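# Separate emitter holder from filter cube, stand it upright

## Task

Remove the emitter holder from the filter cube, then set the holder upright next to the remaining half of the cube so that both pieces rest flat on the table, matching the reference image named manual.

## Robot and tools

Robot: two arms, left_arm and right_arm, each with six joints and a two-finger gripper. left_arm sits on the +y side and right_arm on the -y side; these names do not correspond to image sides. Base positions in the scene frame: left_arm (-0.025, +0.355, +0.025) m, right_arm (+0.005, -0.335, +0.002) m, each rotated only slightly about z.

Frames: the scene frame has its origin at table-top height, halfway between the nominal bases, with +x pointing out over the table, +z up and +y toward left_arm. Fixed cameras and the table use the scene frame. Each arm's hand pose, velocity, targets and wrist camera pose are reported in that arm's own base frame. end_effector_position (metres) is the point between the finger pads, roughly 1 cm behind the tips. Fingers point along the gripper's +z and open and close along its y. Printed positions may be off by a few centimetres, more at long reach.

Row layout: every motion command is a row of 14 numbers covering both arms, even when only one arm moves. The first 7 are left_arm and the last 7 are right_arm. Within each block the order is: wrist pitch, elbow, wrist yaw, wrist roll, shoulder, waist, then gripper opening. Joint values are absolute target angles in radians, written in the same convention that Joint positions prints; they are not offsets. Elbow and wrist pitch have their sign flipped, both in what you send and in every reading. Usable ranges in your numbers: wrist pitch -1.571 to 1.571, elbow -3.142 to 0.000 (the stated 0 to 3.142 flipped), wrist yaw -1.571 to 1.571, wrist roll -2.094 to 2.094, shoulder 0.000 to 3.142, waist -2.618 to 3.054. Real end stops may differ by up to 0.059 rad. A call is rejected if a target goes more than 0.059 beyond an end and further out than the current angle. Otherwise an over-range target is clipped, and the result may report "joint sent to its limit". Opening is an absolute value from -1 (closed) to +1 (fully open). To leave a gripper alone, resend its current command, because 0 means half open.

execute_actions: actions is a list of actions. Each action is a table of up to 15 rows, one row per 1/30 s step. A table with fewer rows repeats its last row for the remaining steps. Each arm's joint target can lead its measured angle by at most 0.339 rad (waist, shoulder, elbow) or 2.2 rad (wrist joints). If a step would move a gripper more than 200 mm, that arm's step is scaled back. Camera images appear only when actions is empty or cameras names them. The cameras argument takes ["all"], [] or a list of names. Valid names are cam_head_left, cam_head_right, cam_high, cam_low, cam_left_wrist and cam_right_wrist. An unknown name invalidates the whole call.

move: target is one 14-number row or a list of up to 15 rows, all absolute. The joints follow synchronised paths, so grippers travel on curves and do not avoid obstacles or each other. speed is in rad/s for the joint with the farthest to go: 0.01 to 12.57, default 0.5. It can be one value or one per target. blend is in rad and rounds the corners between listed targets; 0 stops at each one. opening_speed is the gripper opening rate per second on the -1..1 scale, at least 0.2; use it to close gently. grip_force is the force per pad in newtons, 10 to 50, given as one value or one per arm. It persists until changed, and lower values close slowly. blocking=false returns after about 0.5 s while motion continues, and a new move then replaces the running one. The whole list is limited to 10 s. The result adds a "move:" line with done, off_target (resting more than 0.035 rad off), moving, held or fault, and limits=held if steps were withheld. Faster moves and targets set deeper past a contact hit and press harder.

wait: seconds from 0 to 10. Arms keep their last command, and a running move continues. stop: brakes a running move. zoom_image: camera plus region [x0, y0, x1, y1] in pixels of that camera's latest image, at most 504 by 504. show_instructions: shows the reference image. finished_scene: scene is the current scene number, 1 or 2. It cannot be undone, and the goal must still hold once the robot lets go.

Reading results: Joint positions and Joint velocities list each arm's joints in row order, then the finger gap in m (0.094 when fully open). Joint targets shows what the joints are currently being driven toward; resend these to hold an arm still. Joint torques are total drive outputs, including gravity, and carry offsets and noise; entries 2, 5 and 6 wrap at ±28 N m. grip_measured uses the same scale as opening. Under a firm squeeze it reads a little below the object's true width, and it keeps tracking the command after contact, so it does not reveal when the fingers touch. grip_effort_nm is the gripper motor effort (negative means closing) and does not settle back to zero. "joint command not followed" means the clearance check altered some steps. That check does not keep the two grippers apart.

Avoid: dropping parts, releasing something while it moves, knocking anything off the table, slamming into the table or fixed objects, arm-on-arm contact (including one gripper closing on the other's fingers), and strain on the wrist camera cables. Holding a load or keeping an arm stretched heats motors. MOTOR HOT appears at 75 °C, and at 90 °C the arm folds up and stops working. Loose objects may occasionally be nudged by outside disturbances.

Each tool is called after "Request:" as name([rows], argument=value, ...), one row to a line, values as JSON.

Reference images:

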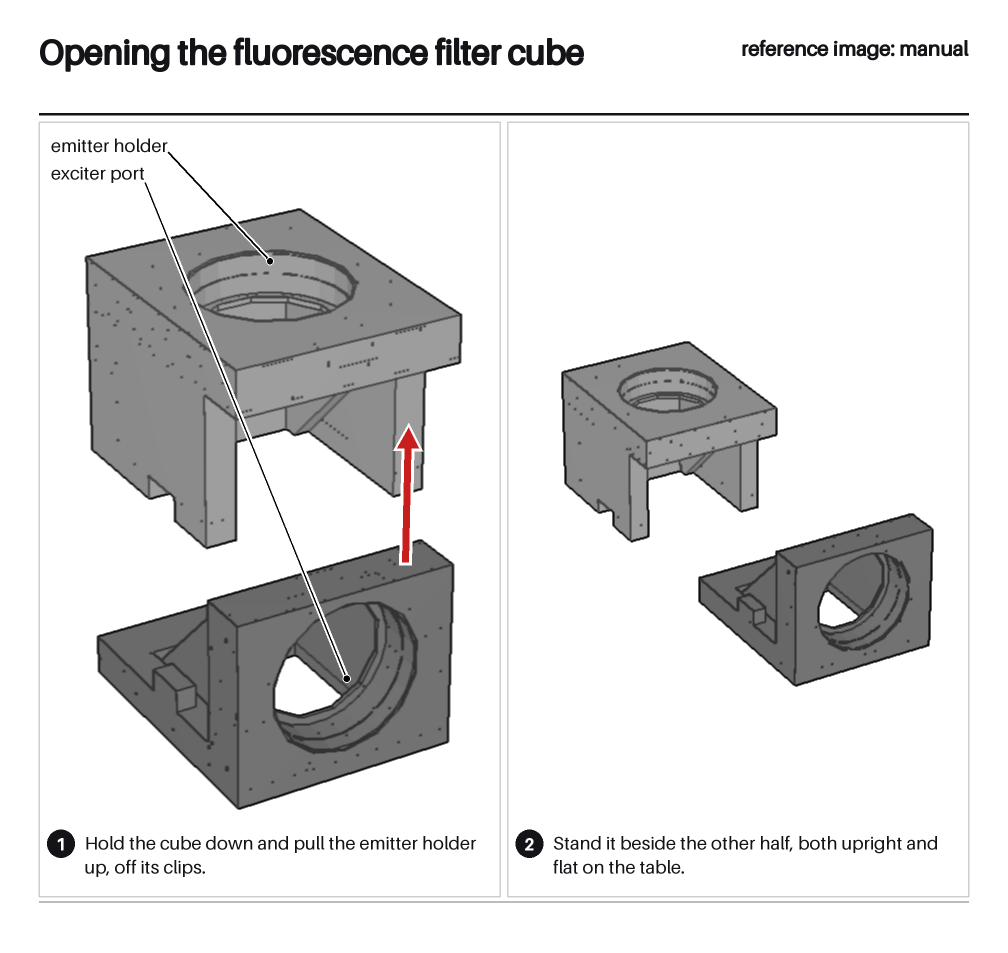

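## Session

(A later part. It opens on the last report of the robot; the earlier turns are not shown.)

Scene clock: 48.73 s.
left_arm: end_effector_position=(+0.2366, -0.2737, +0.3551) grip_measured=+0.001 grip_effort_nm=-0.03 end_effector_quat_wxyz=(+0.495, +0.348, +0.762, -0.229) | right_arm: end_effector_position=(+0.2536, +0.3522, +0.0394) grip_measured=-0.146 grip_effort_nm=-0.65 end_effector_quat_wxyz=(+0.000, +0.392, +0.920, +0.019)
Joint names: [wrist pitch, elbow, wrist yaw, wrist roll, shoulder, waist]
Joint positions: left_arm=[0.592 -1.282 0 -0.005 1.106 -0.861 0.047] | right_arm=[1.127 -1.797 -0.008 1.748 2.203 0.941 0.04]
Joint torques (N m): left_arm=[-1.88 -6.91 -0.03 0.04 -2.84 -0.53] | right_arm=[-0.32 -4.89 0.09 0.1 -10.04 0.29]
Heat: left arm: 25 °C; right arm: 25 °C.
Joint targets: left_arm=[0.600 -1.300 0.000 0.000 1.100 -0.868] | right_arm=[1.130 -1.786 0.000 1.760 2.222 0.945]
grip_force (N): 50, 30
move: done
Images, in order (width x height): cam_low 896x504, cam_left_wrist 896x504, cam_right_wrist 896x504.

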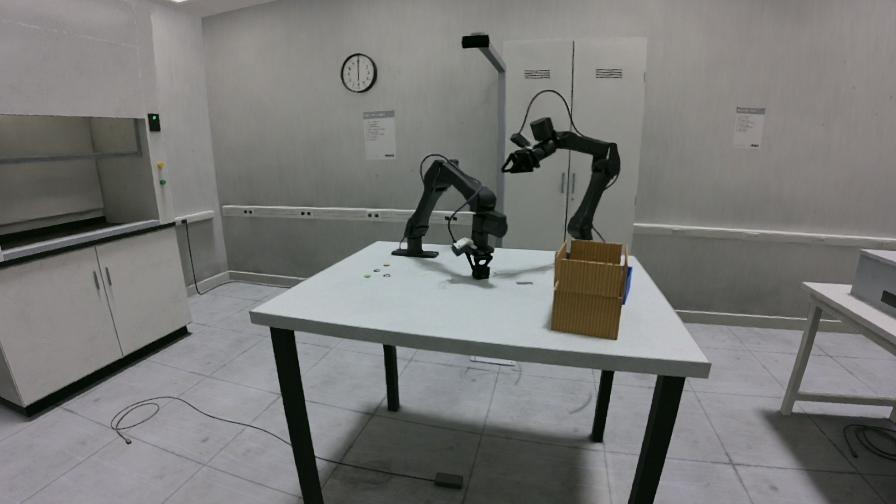

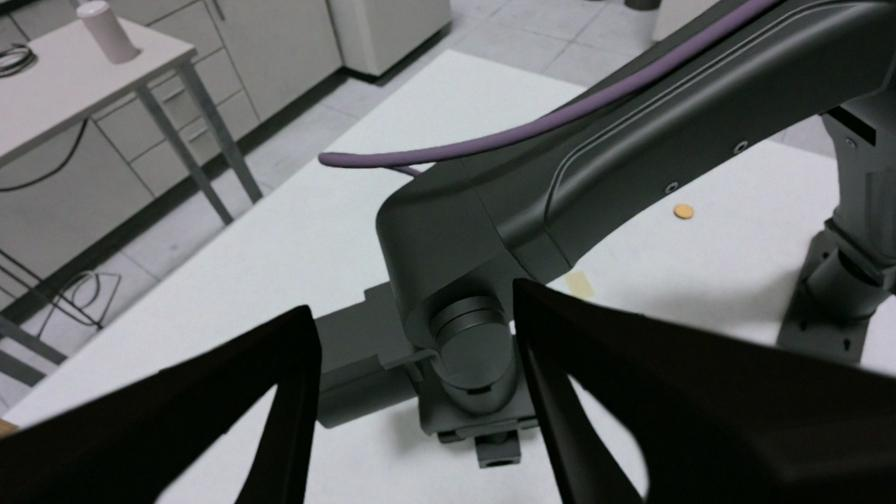

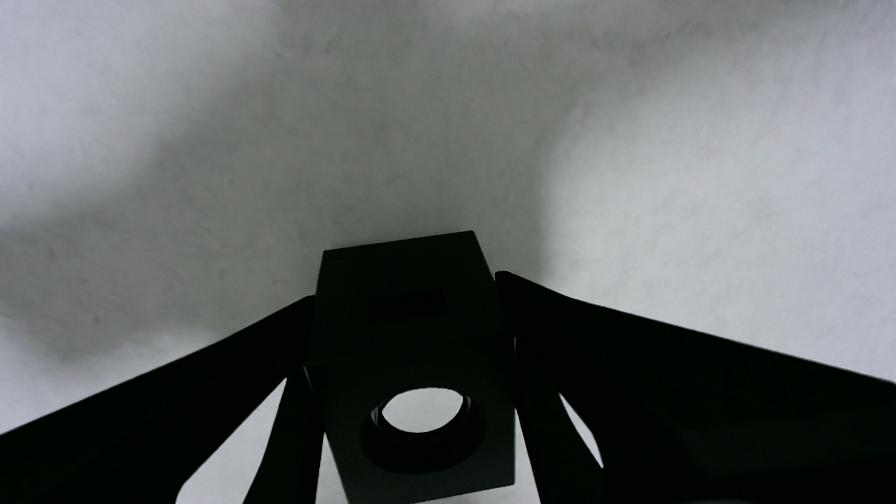

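Request:
move([
  [0.5,-0.9,0,0,0.8,-0.83,-0.53,1.13,-1.786,0,1.76,2.225,0.945,-1],
  [0,-0.4,0,0,0.9,-0.816,-0.53,1.133,-1.78,0,1.76,2.228,0.945,-1],
  [-0.855,-0.375,0,0,1.75,-0.816,-0.53,1.133,-1.78,0,1.76,2.228,0.945,-1],
], speed=[0.8,0.8,0.5], blend=[0.1,0.1,0], cameras=["all"])

Request:
zoom_image(camera="cam_head_left", region=[300, 220, 450, 330])

Request:
zoom_image(camera="cam_low", region=[440, 230, 540, 290])

Scene clock: 55.40 s.
left_arm: end_effector_position=(+0.2671, -0.2874, +0.0281) grip_measured=-0.528 grip_effort_nm=-0.03 end_effector_quat_wxyz=(+0.460, +0.345, +0.793, -0.202) | right_arm: end_effector_position=(+0.2532, +0.3522, +0.0390) grip_measured=-0.146 grip_effort_nm=-0.65 end_effector_quat_wxyz=(-0.001, +0.392, +0.920, +0.019)
Joint names: [wrist pitch, elbow, wrist yaw, wrist roll, shoulder, waist]
Joint positions: left_arm=[-0.838 -0.382 0 -0.005 1.738 -0.824 0.022] | right_arm=[1.126 -1.795 -0.01 1.748 2.203 0.941 0.04]
Joint torques (N m): left_arm=[-2.06 -2.91 -0.04 0.02 -4.31 0.69] | right_arm=[-0.28 -4.52 0.11 0.11 -9.59 0.25]
Heat: left arm: 26 °C; right arm: 25 °C.
Joint targets: left_arm=[-0.855 -0.375 0.000 0.000 1.750 -0.816] | right_arm=[1.133 -1.780 0.000 1.760 2.228 0.945]
grip_force (N): 50, 30
move: done

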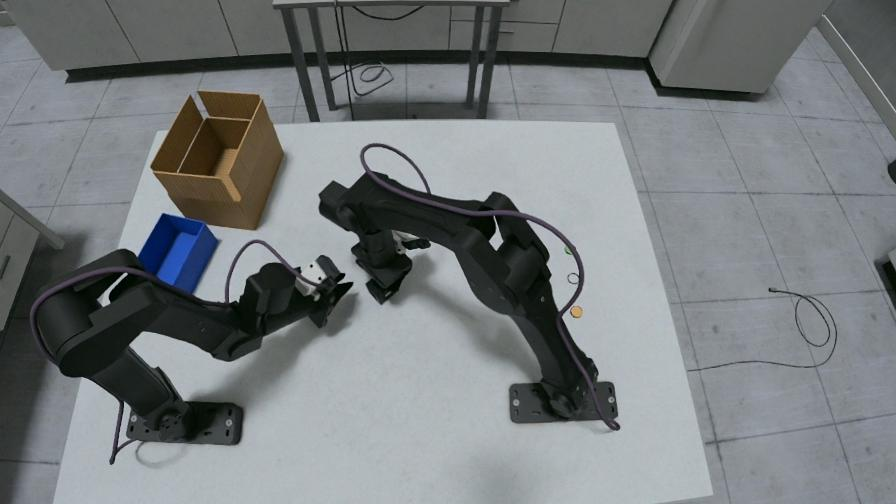

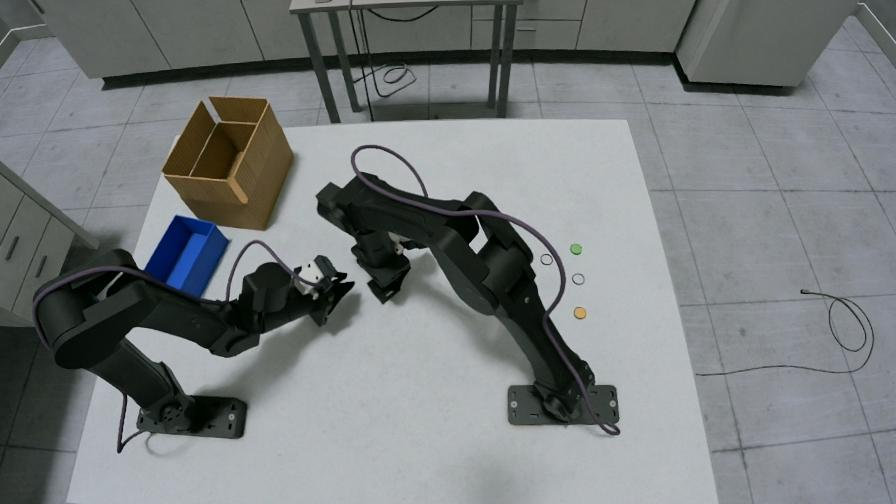

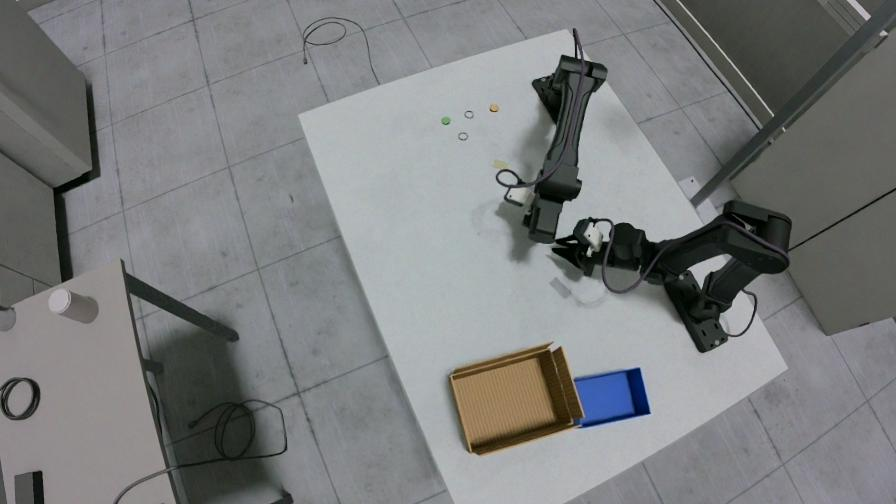

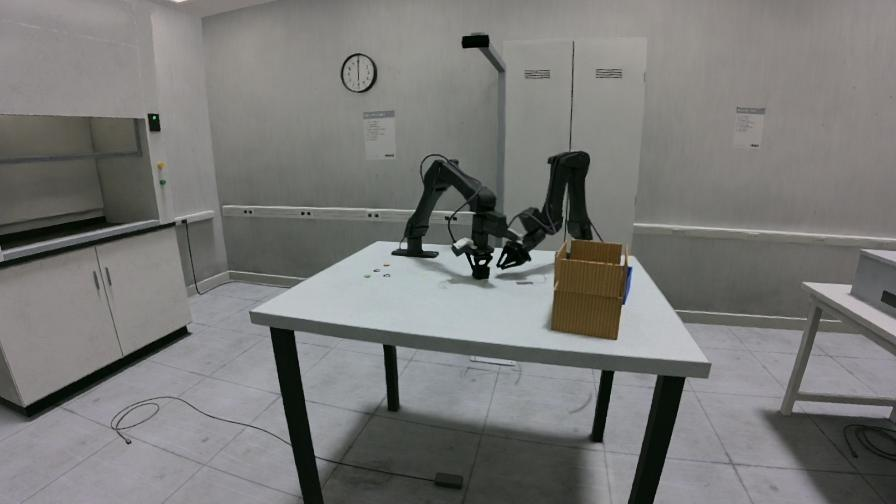

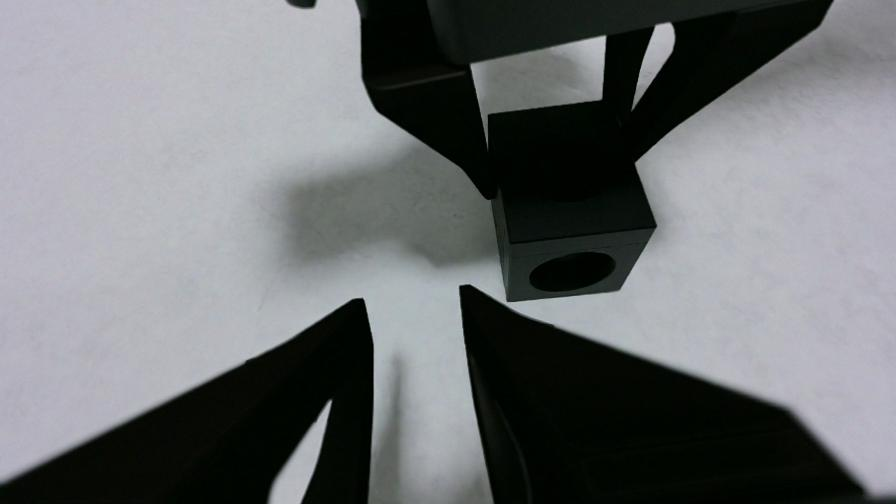

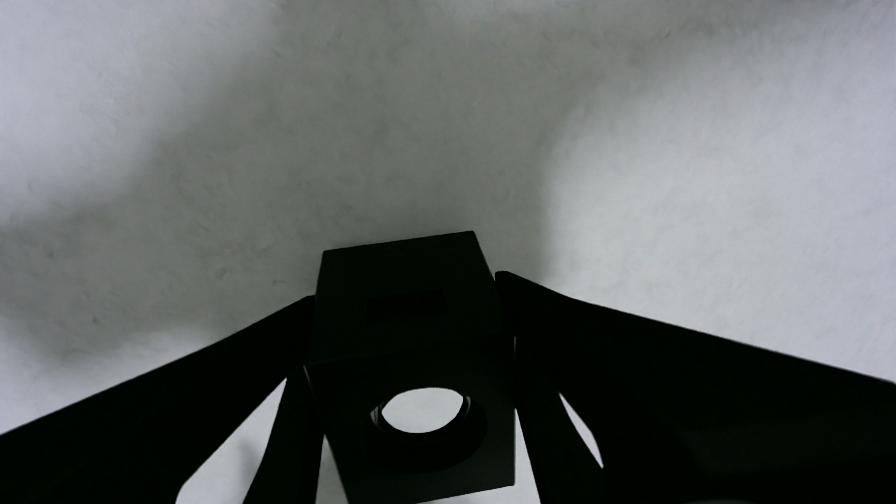

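Scaled by 3.360 from the camera's 896x504 image, which has a finer 1280x720 frame.

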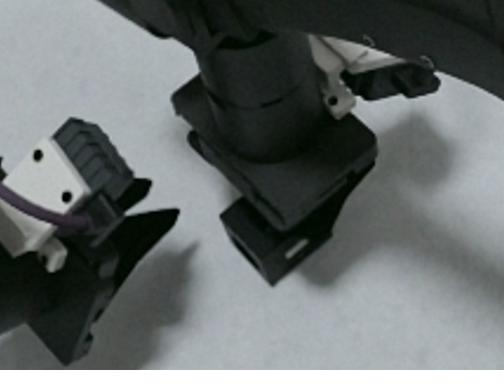

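Scaled by 5.040 from the camera's 896x504 image, which has a finer 1280x720 frame.

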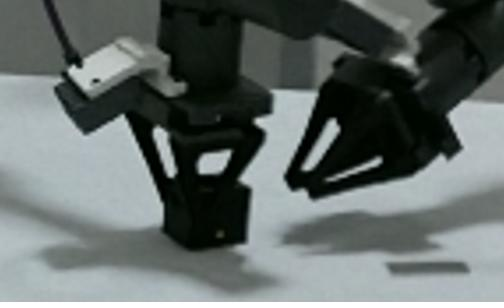

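Request:
move(target=[-1.057,-0.409,-0.103,-0.065,1.986,-0.947,-0.53,1.133,-1.78,0,1.76,2.228,0.945,-1], speed=0.25, cameras=["cam_left_wrist","cam_low","cam_head_left"])

Request:
zoom_image(camera="cam_left_wrist", region=[300, 140, 620, 320])

Scene clock: 59.70 s.
left_arm: end_effector_position=(+0.2486, -0.3103, -0.0097) grip_measured=-0.528 grip_effort_nm=-0.02 end_effector_quat_wxyz=(+0.455, +0.349, +0.794, -0.202) | right_arm: end_effector_position=(+0.2532, +0.3522, +0.0390) grip_measured=-0.146 grip_effort_nm=-0.65 end_effector_quat_wxyz=(-0.001, +0.392, +0.920, +0.019)
Joint names: [wrist pitch, elbow, wrist yaw, wrist roll, shoulder, waist]
Joint positions: left_arm=[-1.039 -0.396 -0.093 -0.058 1.967 -0.94 0.022] | right_arm=[1.126 -1.795 -0.01 1.748 2.203 0.941 0.04]
Joint torques (N m): left_arm=[-2.09 -3.38 -0.16 -0.15 -4.75 -0.5] | right_arm=[-0.28 -4.49 0.09 0.11 -9.59 0.24]
Heat: left arm: 27 °C; right arm: 25 °C.
Joint targets: left_arm=[-1.057 -0.409 -0.103 -0.065 1.986 -0.947] | right_arm=[1.133 -1.780 0.000 1.760 2.228 0.945]
grip_force (N): 50, 30
move: done
Images, in order (width x height): cam_head_left 896x504, cam_low 896x504, cam_left_wrist 896x504.

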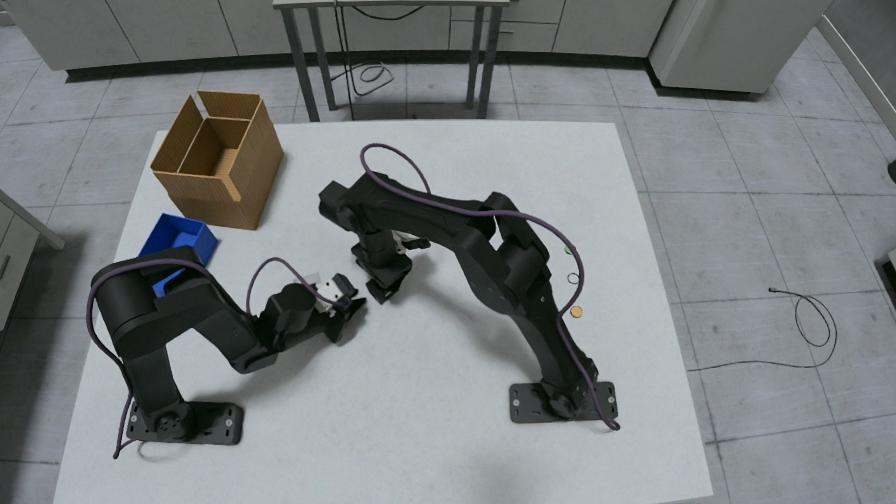

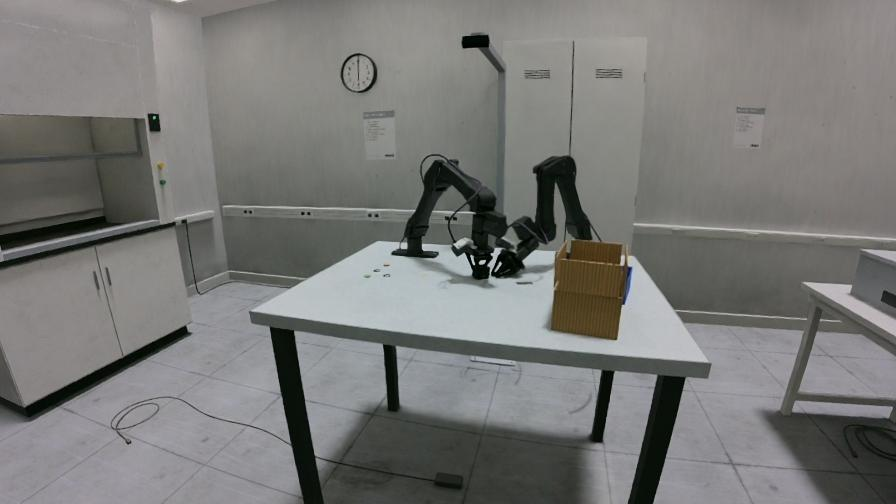

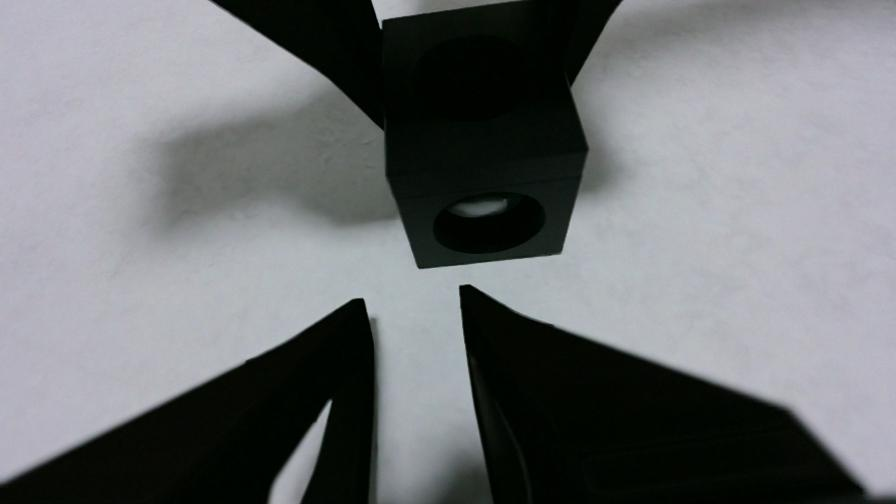

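Scaled by 1.575 from the camera's 896x504 image, which has a finer 1280x720 frame.

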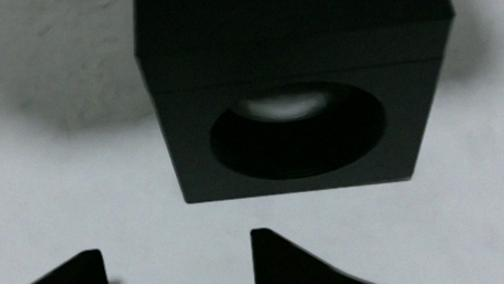

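Request:
move(target=[-0.984,-0.508,-0.103,-0.065,2.013,-0.947,-0.53,1.133,-1.78,0,1.76,2.228,0.945,-1], speed=0.08, cameras=["cam_left_wrist","cam_right_wrist"])

Request:
zoom_image(camera="cam_left_wrist", region=[300, 140, 620, 360])

Scene clock: 61.97 s.
left_arm: end_effector_position=(+0.2628, -0.3287, -0.0038) grip_measured=-0.528 grip_effort_nm=-0.02 end_effector_quat_wxyz=(+0.462, +0.346, +0.791, -0.205) | right_arm: end_effector_position=(+0.2541, +0.3516, +0.0390) grip_measured=-0.146 grip_effort_nm=-0.65 end_effector_quat_wxyz=(+0.002, +0.392, +0.920, +0.018)
Joint names: [wrist pitch, elbow, wrist yaw, wrist roll, shoulder, waist]
Joint positions: left_arm=[-0.992 -0.483 -0.096 -0.059 1.99 -0.94 0.022] | right_arm=[1.126 -1.795 -0.004 1.748 2.203 0.941 0.04]
Joint torques (N m): left_arm=[-1.81 -4.68 -0.11 -0.11 -4.9 -0.57] | right_arm=[-0.27 -4.53 0.02 0.09 -9.58 0.29]
Heat: left arm: 27 °C; right arm: 25 °C.
Joint targets: left_arm=[-0.984 -0.508 -0.103 -0.065 2.013 -0.947] | right_arm=[1.133 -1.780 0.000 1.760 2.228 0.945]
grip_force (N): 50, 30
move: done
Images, in order (width x height): cam_left_wrist 896x504, cam_right_wrist 896x504.

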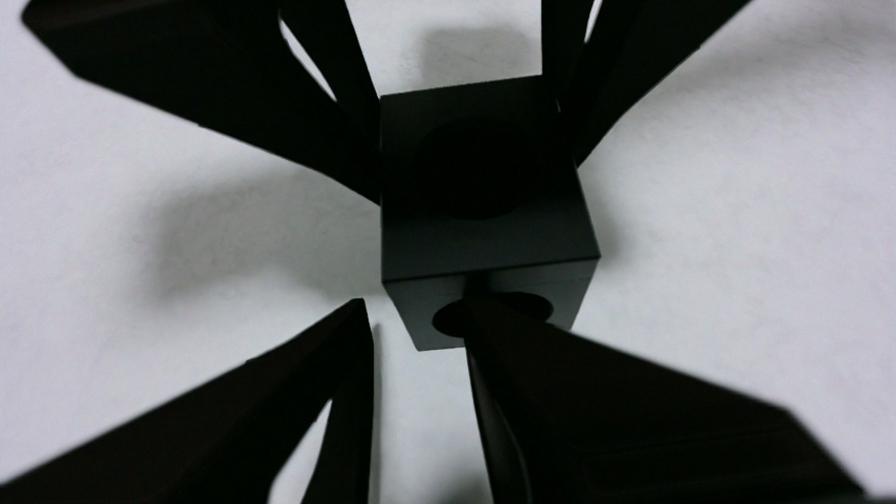

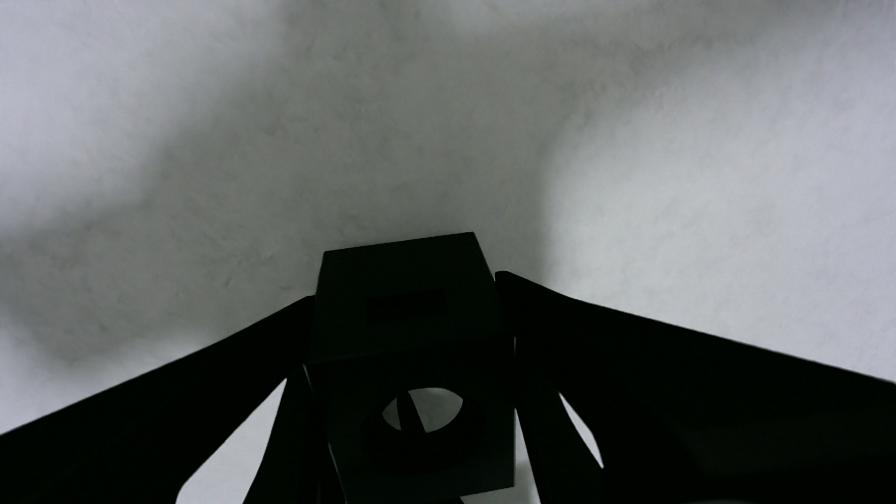

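Scaled by 1.575 from the camera's 896x504 image, which has a finer 1280x720 frame.

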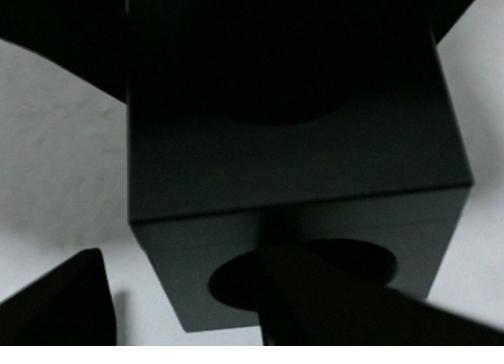

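Request:
move(target=[-0.984,-0.508,-0.103,-0.065,2.013,-0.947,-1,1.133,-1.78,0,1.76,2.228,0.945,-1], opening_speed=0.3, grip_force=[40, 40], cameras=["cam_left_wrist","cam_right_wrist"])

Request:
zoom_image(camera="cam_left_wrist", region=[300, 140, 620, 360])

Scene clock: 64.10 s.
left_arm: end_effector_position=(+0.2614, -0.3301, -0.0039) grip_measured=-0.767 grip_effort_nm=-0.79 end_effector_quat_wxyz=(+0.459, +0.343, +0.792, -0.209) | right_arm: end_effector_position=(+0.2544, +0.3513, +0.0390) grip_measured=-0.154 grip_effort_nm=-0.84 end_effector_quat_wxyz=(+0.004, +0.389, +0.921, +0.018)
Joint names: [wrist pitch, elbow, wrist yaw, wrist roll, shoulder, waist]
Joint positions: left_arm=[-0.99 -0.485 -0.094 -0.071 1.99 -0.944 0.011] | right_arm=[1.126 -1.795 -0.001 1.74 2.203 0.941 0.04]
Joint torques (N m): left_arm=[-1.84 -4.53 -0.13 0.04 -4.94 -0.24] | right_arm=[-0.28 -4.57 0.02 0.19 -9.58 0.2]
Heat: left arm: 27 °C; right arm: 25 °C.
Joint targets: left_arm=[-0.984 -0.508 -0.103 -0.065 2.013 -0.947] | right_arm=[1.133 -1.780 0.000 1.760 2.228 0.945]
grip_force (N): 40, 40
move: done
Images, in order (width x height): cam_left_wrist 896x504, cam_right_wrist 896x504.

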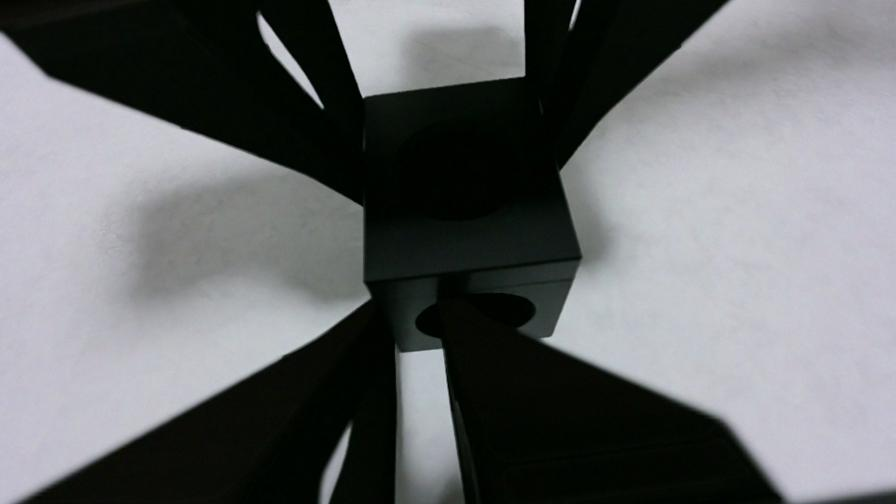

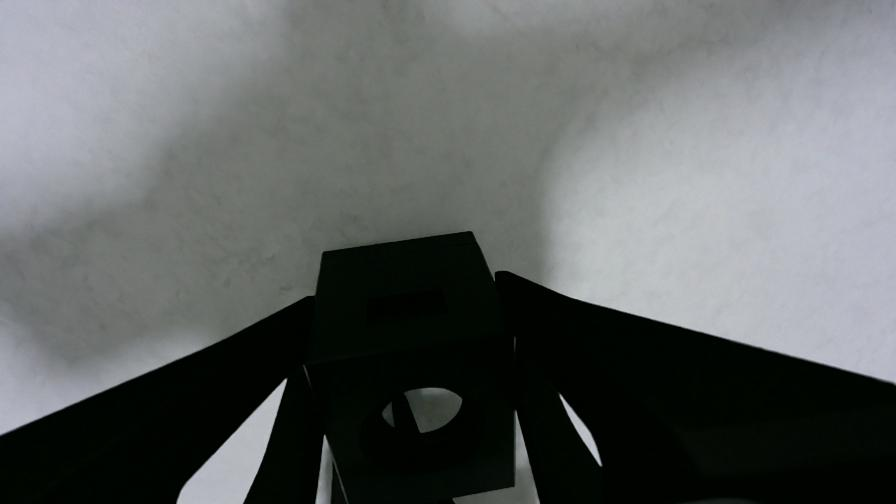

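Scaled by 1.575 from the camera's 896x504 image, which has a finer 1280x720 frame.

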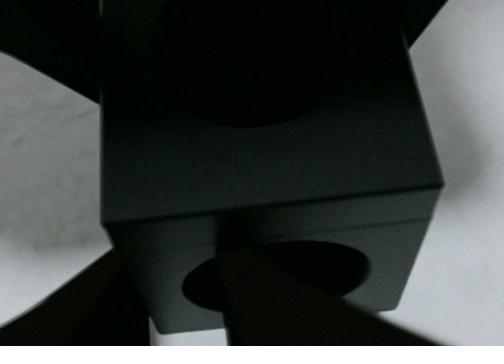

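Request:
move([
  [-0.984,-0.508,-0.103,-0.065,2.013,-0.947,-1,1.262,-1.92,0,1.76,2.198,0.945,-1],
  [-0.984,-0.508,-0.103,-0.065,2.013,-0.947,-1,1.385,-2.044,0,1.76,2.201,0.945,-1],
], speed=0.12, blend=[0.05,0], grip_force=[50, 50], cameras=["cam_left_wrist","cam_right_wrist","cam_low"])

Request:
zoom_image(camera="cam_low", region=[440, 230, 540, 290])

Scene clock: 67.63 s.
left_arm: end_effector_position=(+0.2737, -0.3469, +0.0308) grip_measured=-0.778 grip_effort_nm=-0.98 end_effector_quat_wxyz=(+0.511, +0.318, +0.760, -0.244) | right_arm: end_effector_position=(+0.2669, +0.3359, +0.0830) grip_measured=-0.161 grip_effort_nm=-1.02 end_effector_quat_wxyz=(+0.043, +0.391, +0.919, -0.013)
Joint names: [wrist pitch, elbow, wrist yaw, wrist roll, shoulder, waist]
Joint positions: left_arm=[-1.115 -0.506 -0.095 -0.086 1.99 -0.944 0.01] | right_arm=[1.349 -1.986 0.089 1.738 2.214 0.934 0.039]
Joint torques (N m): left_arm=[-0.67 -2.96 -0.11 0.22 -5.15 -0.24] | right_arm=[0.1 -11.74 -1 0.21 -12.68 0.85]
Heat: left arm: 27 °C; right arm: 26 °C.
Joint targets: left_arm=[-0.984 -0.508 -0.103 -0.065 2.013 -0.947] | right_arm=[1.385 -2.044 0.000 1.760 2.201 0.945]
move: off_target (left_arm, right_arm); left_arm: the wrist pitch is farthest, 0.131 rad from its target; right_arm: the wrist yaw is farthest, 0.089 rad from its target
Images, in order (width x height): cam_low 896x504, cam_left_wrist 896x504, cam_right_wrist 896x504.

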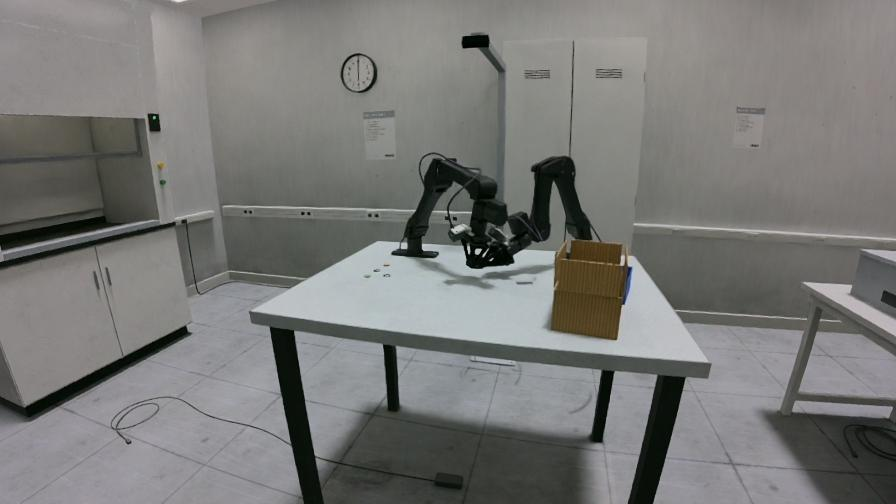

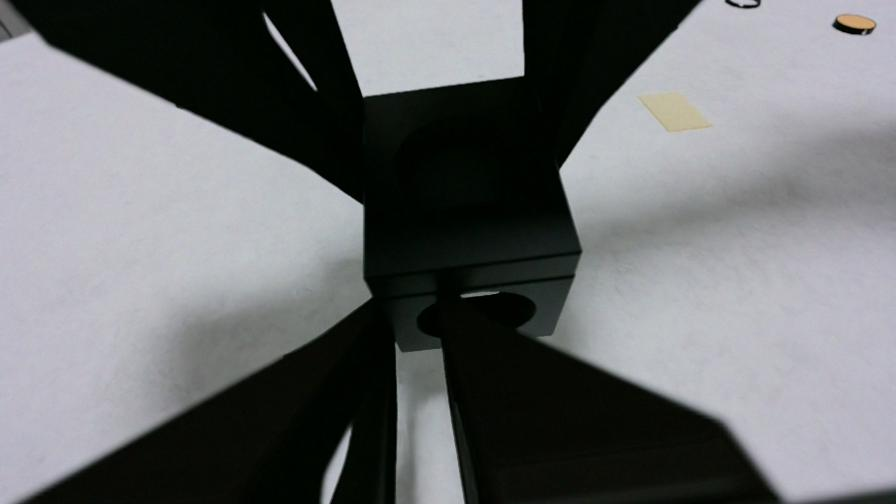

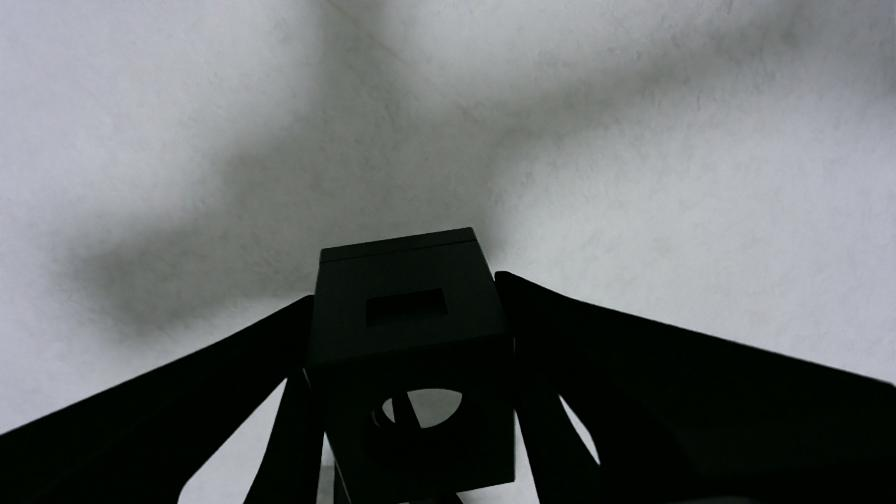

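Scaled by 5.040 from the camera's 896x504 image, which has a finer 1280x720 frame.

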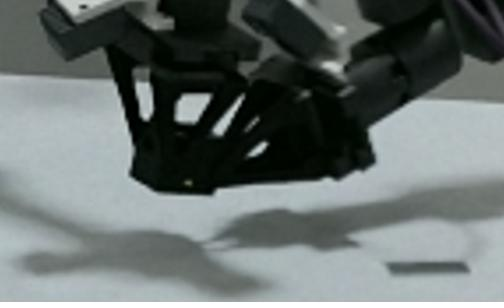

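Request:
move([
  [-0.984,-0.508,-0.103,-0.065,2.013,-0.947,-1,1.133,-1.77,0,1.76,2.23,0.945,-1],
  [-0.5,-0.508,-0.103,-0.065,2.013,-0.947,-1,1.133,-1.77,0,1.76,2.23,0.945,-1],
], speed=0.2, cameras=["cam_left_wrist","cam_right_wrist"])

Request:
move(target=[-0.5,-0.508,-0.103,-0.065,2.013,-0.947,-1,1.262,-1.92,0,1.76,2.198,0.945,-1], speed=0.1, cameras=["cam_left_wrist","cam_right_wrist","cam_low"])

Request:
zoom_image(camera="cam_low", region=[440, 230, 540, 290])

Scene clock: 73.60 s.
left_arm: end_effector_position=(+0.2614, -0.3333, -0.0094) grip_measured=-0.779 grip_effort_nm=-0.98 end_effector_quat_wxyz=(+0.424, +0.349, +0.812, -0.198) | right_arm: end_effector_position=(+0.2582, +0.3457, +0.0360) grip_measured=-0.163 grip_effort_nm=-1.02 end_effector_quat_wxyz=(+0.011, +0.384, +0.923, +0.008)
Joint names: [wrist pitch, elbow, wrist yaw, wrist roll, shoulder, waist]
Joint positions: left_arm=[-0.809 -0.543 -0.084 -0.088 1.951 -0.944 0.01] | right_arm=[1.135 -1.797 0.018 1.722 2.212 0.934 0.039]
Joint torques (N m): left_arm=[1.36 -0.47 -0.24 0.25 -2.37 -0.2] | right_arm=[-0.35 -3.37 -0.21 0.36 -10.15 0.83]
Heat: left arm: 26 °C; right arm: 26 °C.
Joint targets: left_arm=[-0.500 -0.508 -0.103 -0.065 2.013 -0.947] | right_arm=[1.133 -1.770 0.000 1.760 2.230 0.945]
move: off_target (left_arm, right_arm); left_arm: the wrist pitch is farthest, 0.309 rad from its target; right_arm: the wrist roll is farthest, 0.038 rad from its target
Images, in order (width x height): cam_left_wrist 896x504, cam_right_wrist 896x504.

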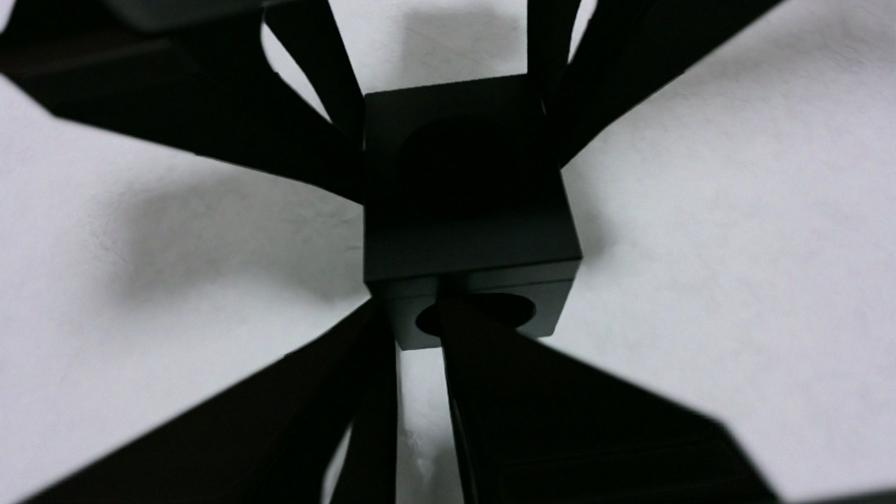

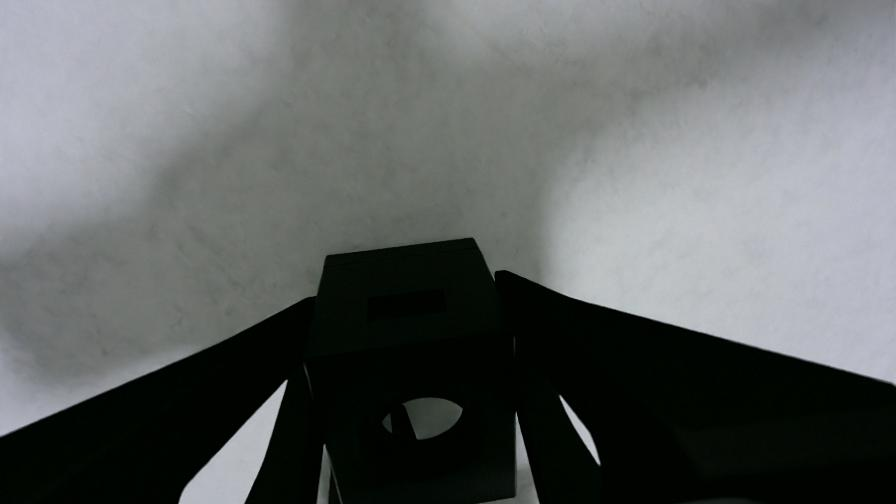

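Scene clock: 75.60 s.
left_arm: end_effector_position=(+0.2621, -0.3316, -0.0099) grip_measured=-0.831 grip_effort_nm=-0.96 end_effector_quat_wxyz=(+0.424, +0.355, +0.811, -0.189) | right_arm: end_effector_position=(+0.2600, +0.3463, +0.0487) grip_measured=-0.165 grip_effort_nm=-1.02 end_effector_quat_wxyz=(+0.012, +0.384, +0.923, +0.000)
Joint names: [wrist pitch, elbow, wrist yaw, wrist roll, shoulder, waist]
Joint positions: left_arm=[-0.794 -0.545 -0.092 -0.07 1.946 -0.944 0.008] | right_arm=[1.211 -1.873 0.024 1.723 2.227 0.934 0.039]
Joint torques (N m): left_arm=[1.18 -0.4 -0.16 0.02 -2.03 -0.2] | right_arm=[0.22 -10.54 -0.26 0.36 -14.12 0.91]
Heat: left arm: 26 °C; right arm: 26 °C.
Joint targets: left_arm=[-0.500 -0.508 -0.103 -0.065 2.013 -0.947] | right_arm=[1.262 -1.920 0.000 1.760 2.198 0.945]
move: off_target (left_arm, right_arm); left_arm: the wrist pitch is farthest, 0.294 rad from its target; right_arm: the wrist pitch is farthest, 0.051 rad from its target
Images, in order (width x height): cam_low 896x504, cam_left_wrist 896x504, cam_right_wrist 896x504.

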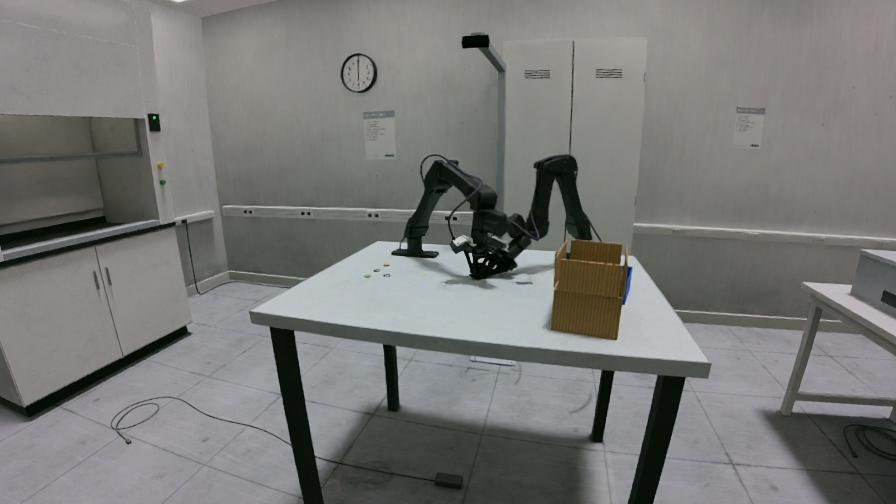

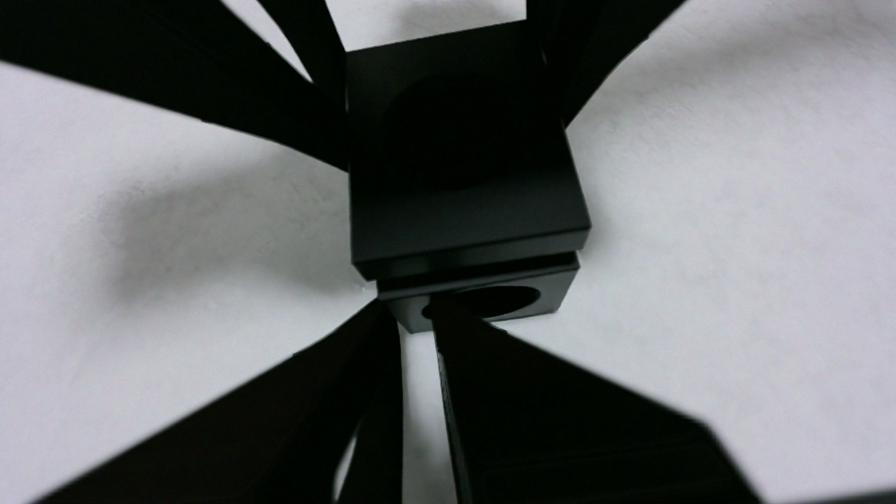

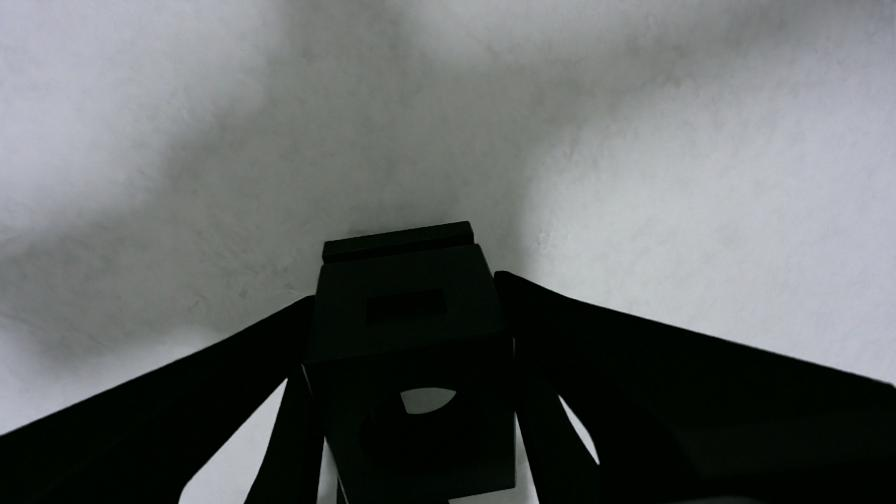

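Scaled by 5.040 from the camera's 896x504 image, which has a finer 1280x720 frame.

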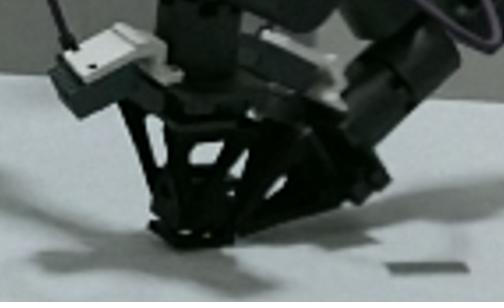

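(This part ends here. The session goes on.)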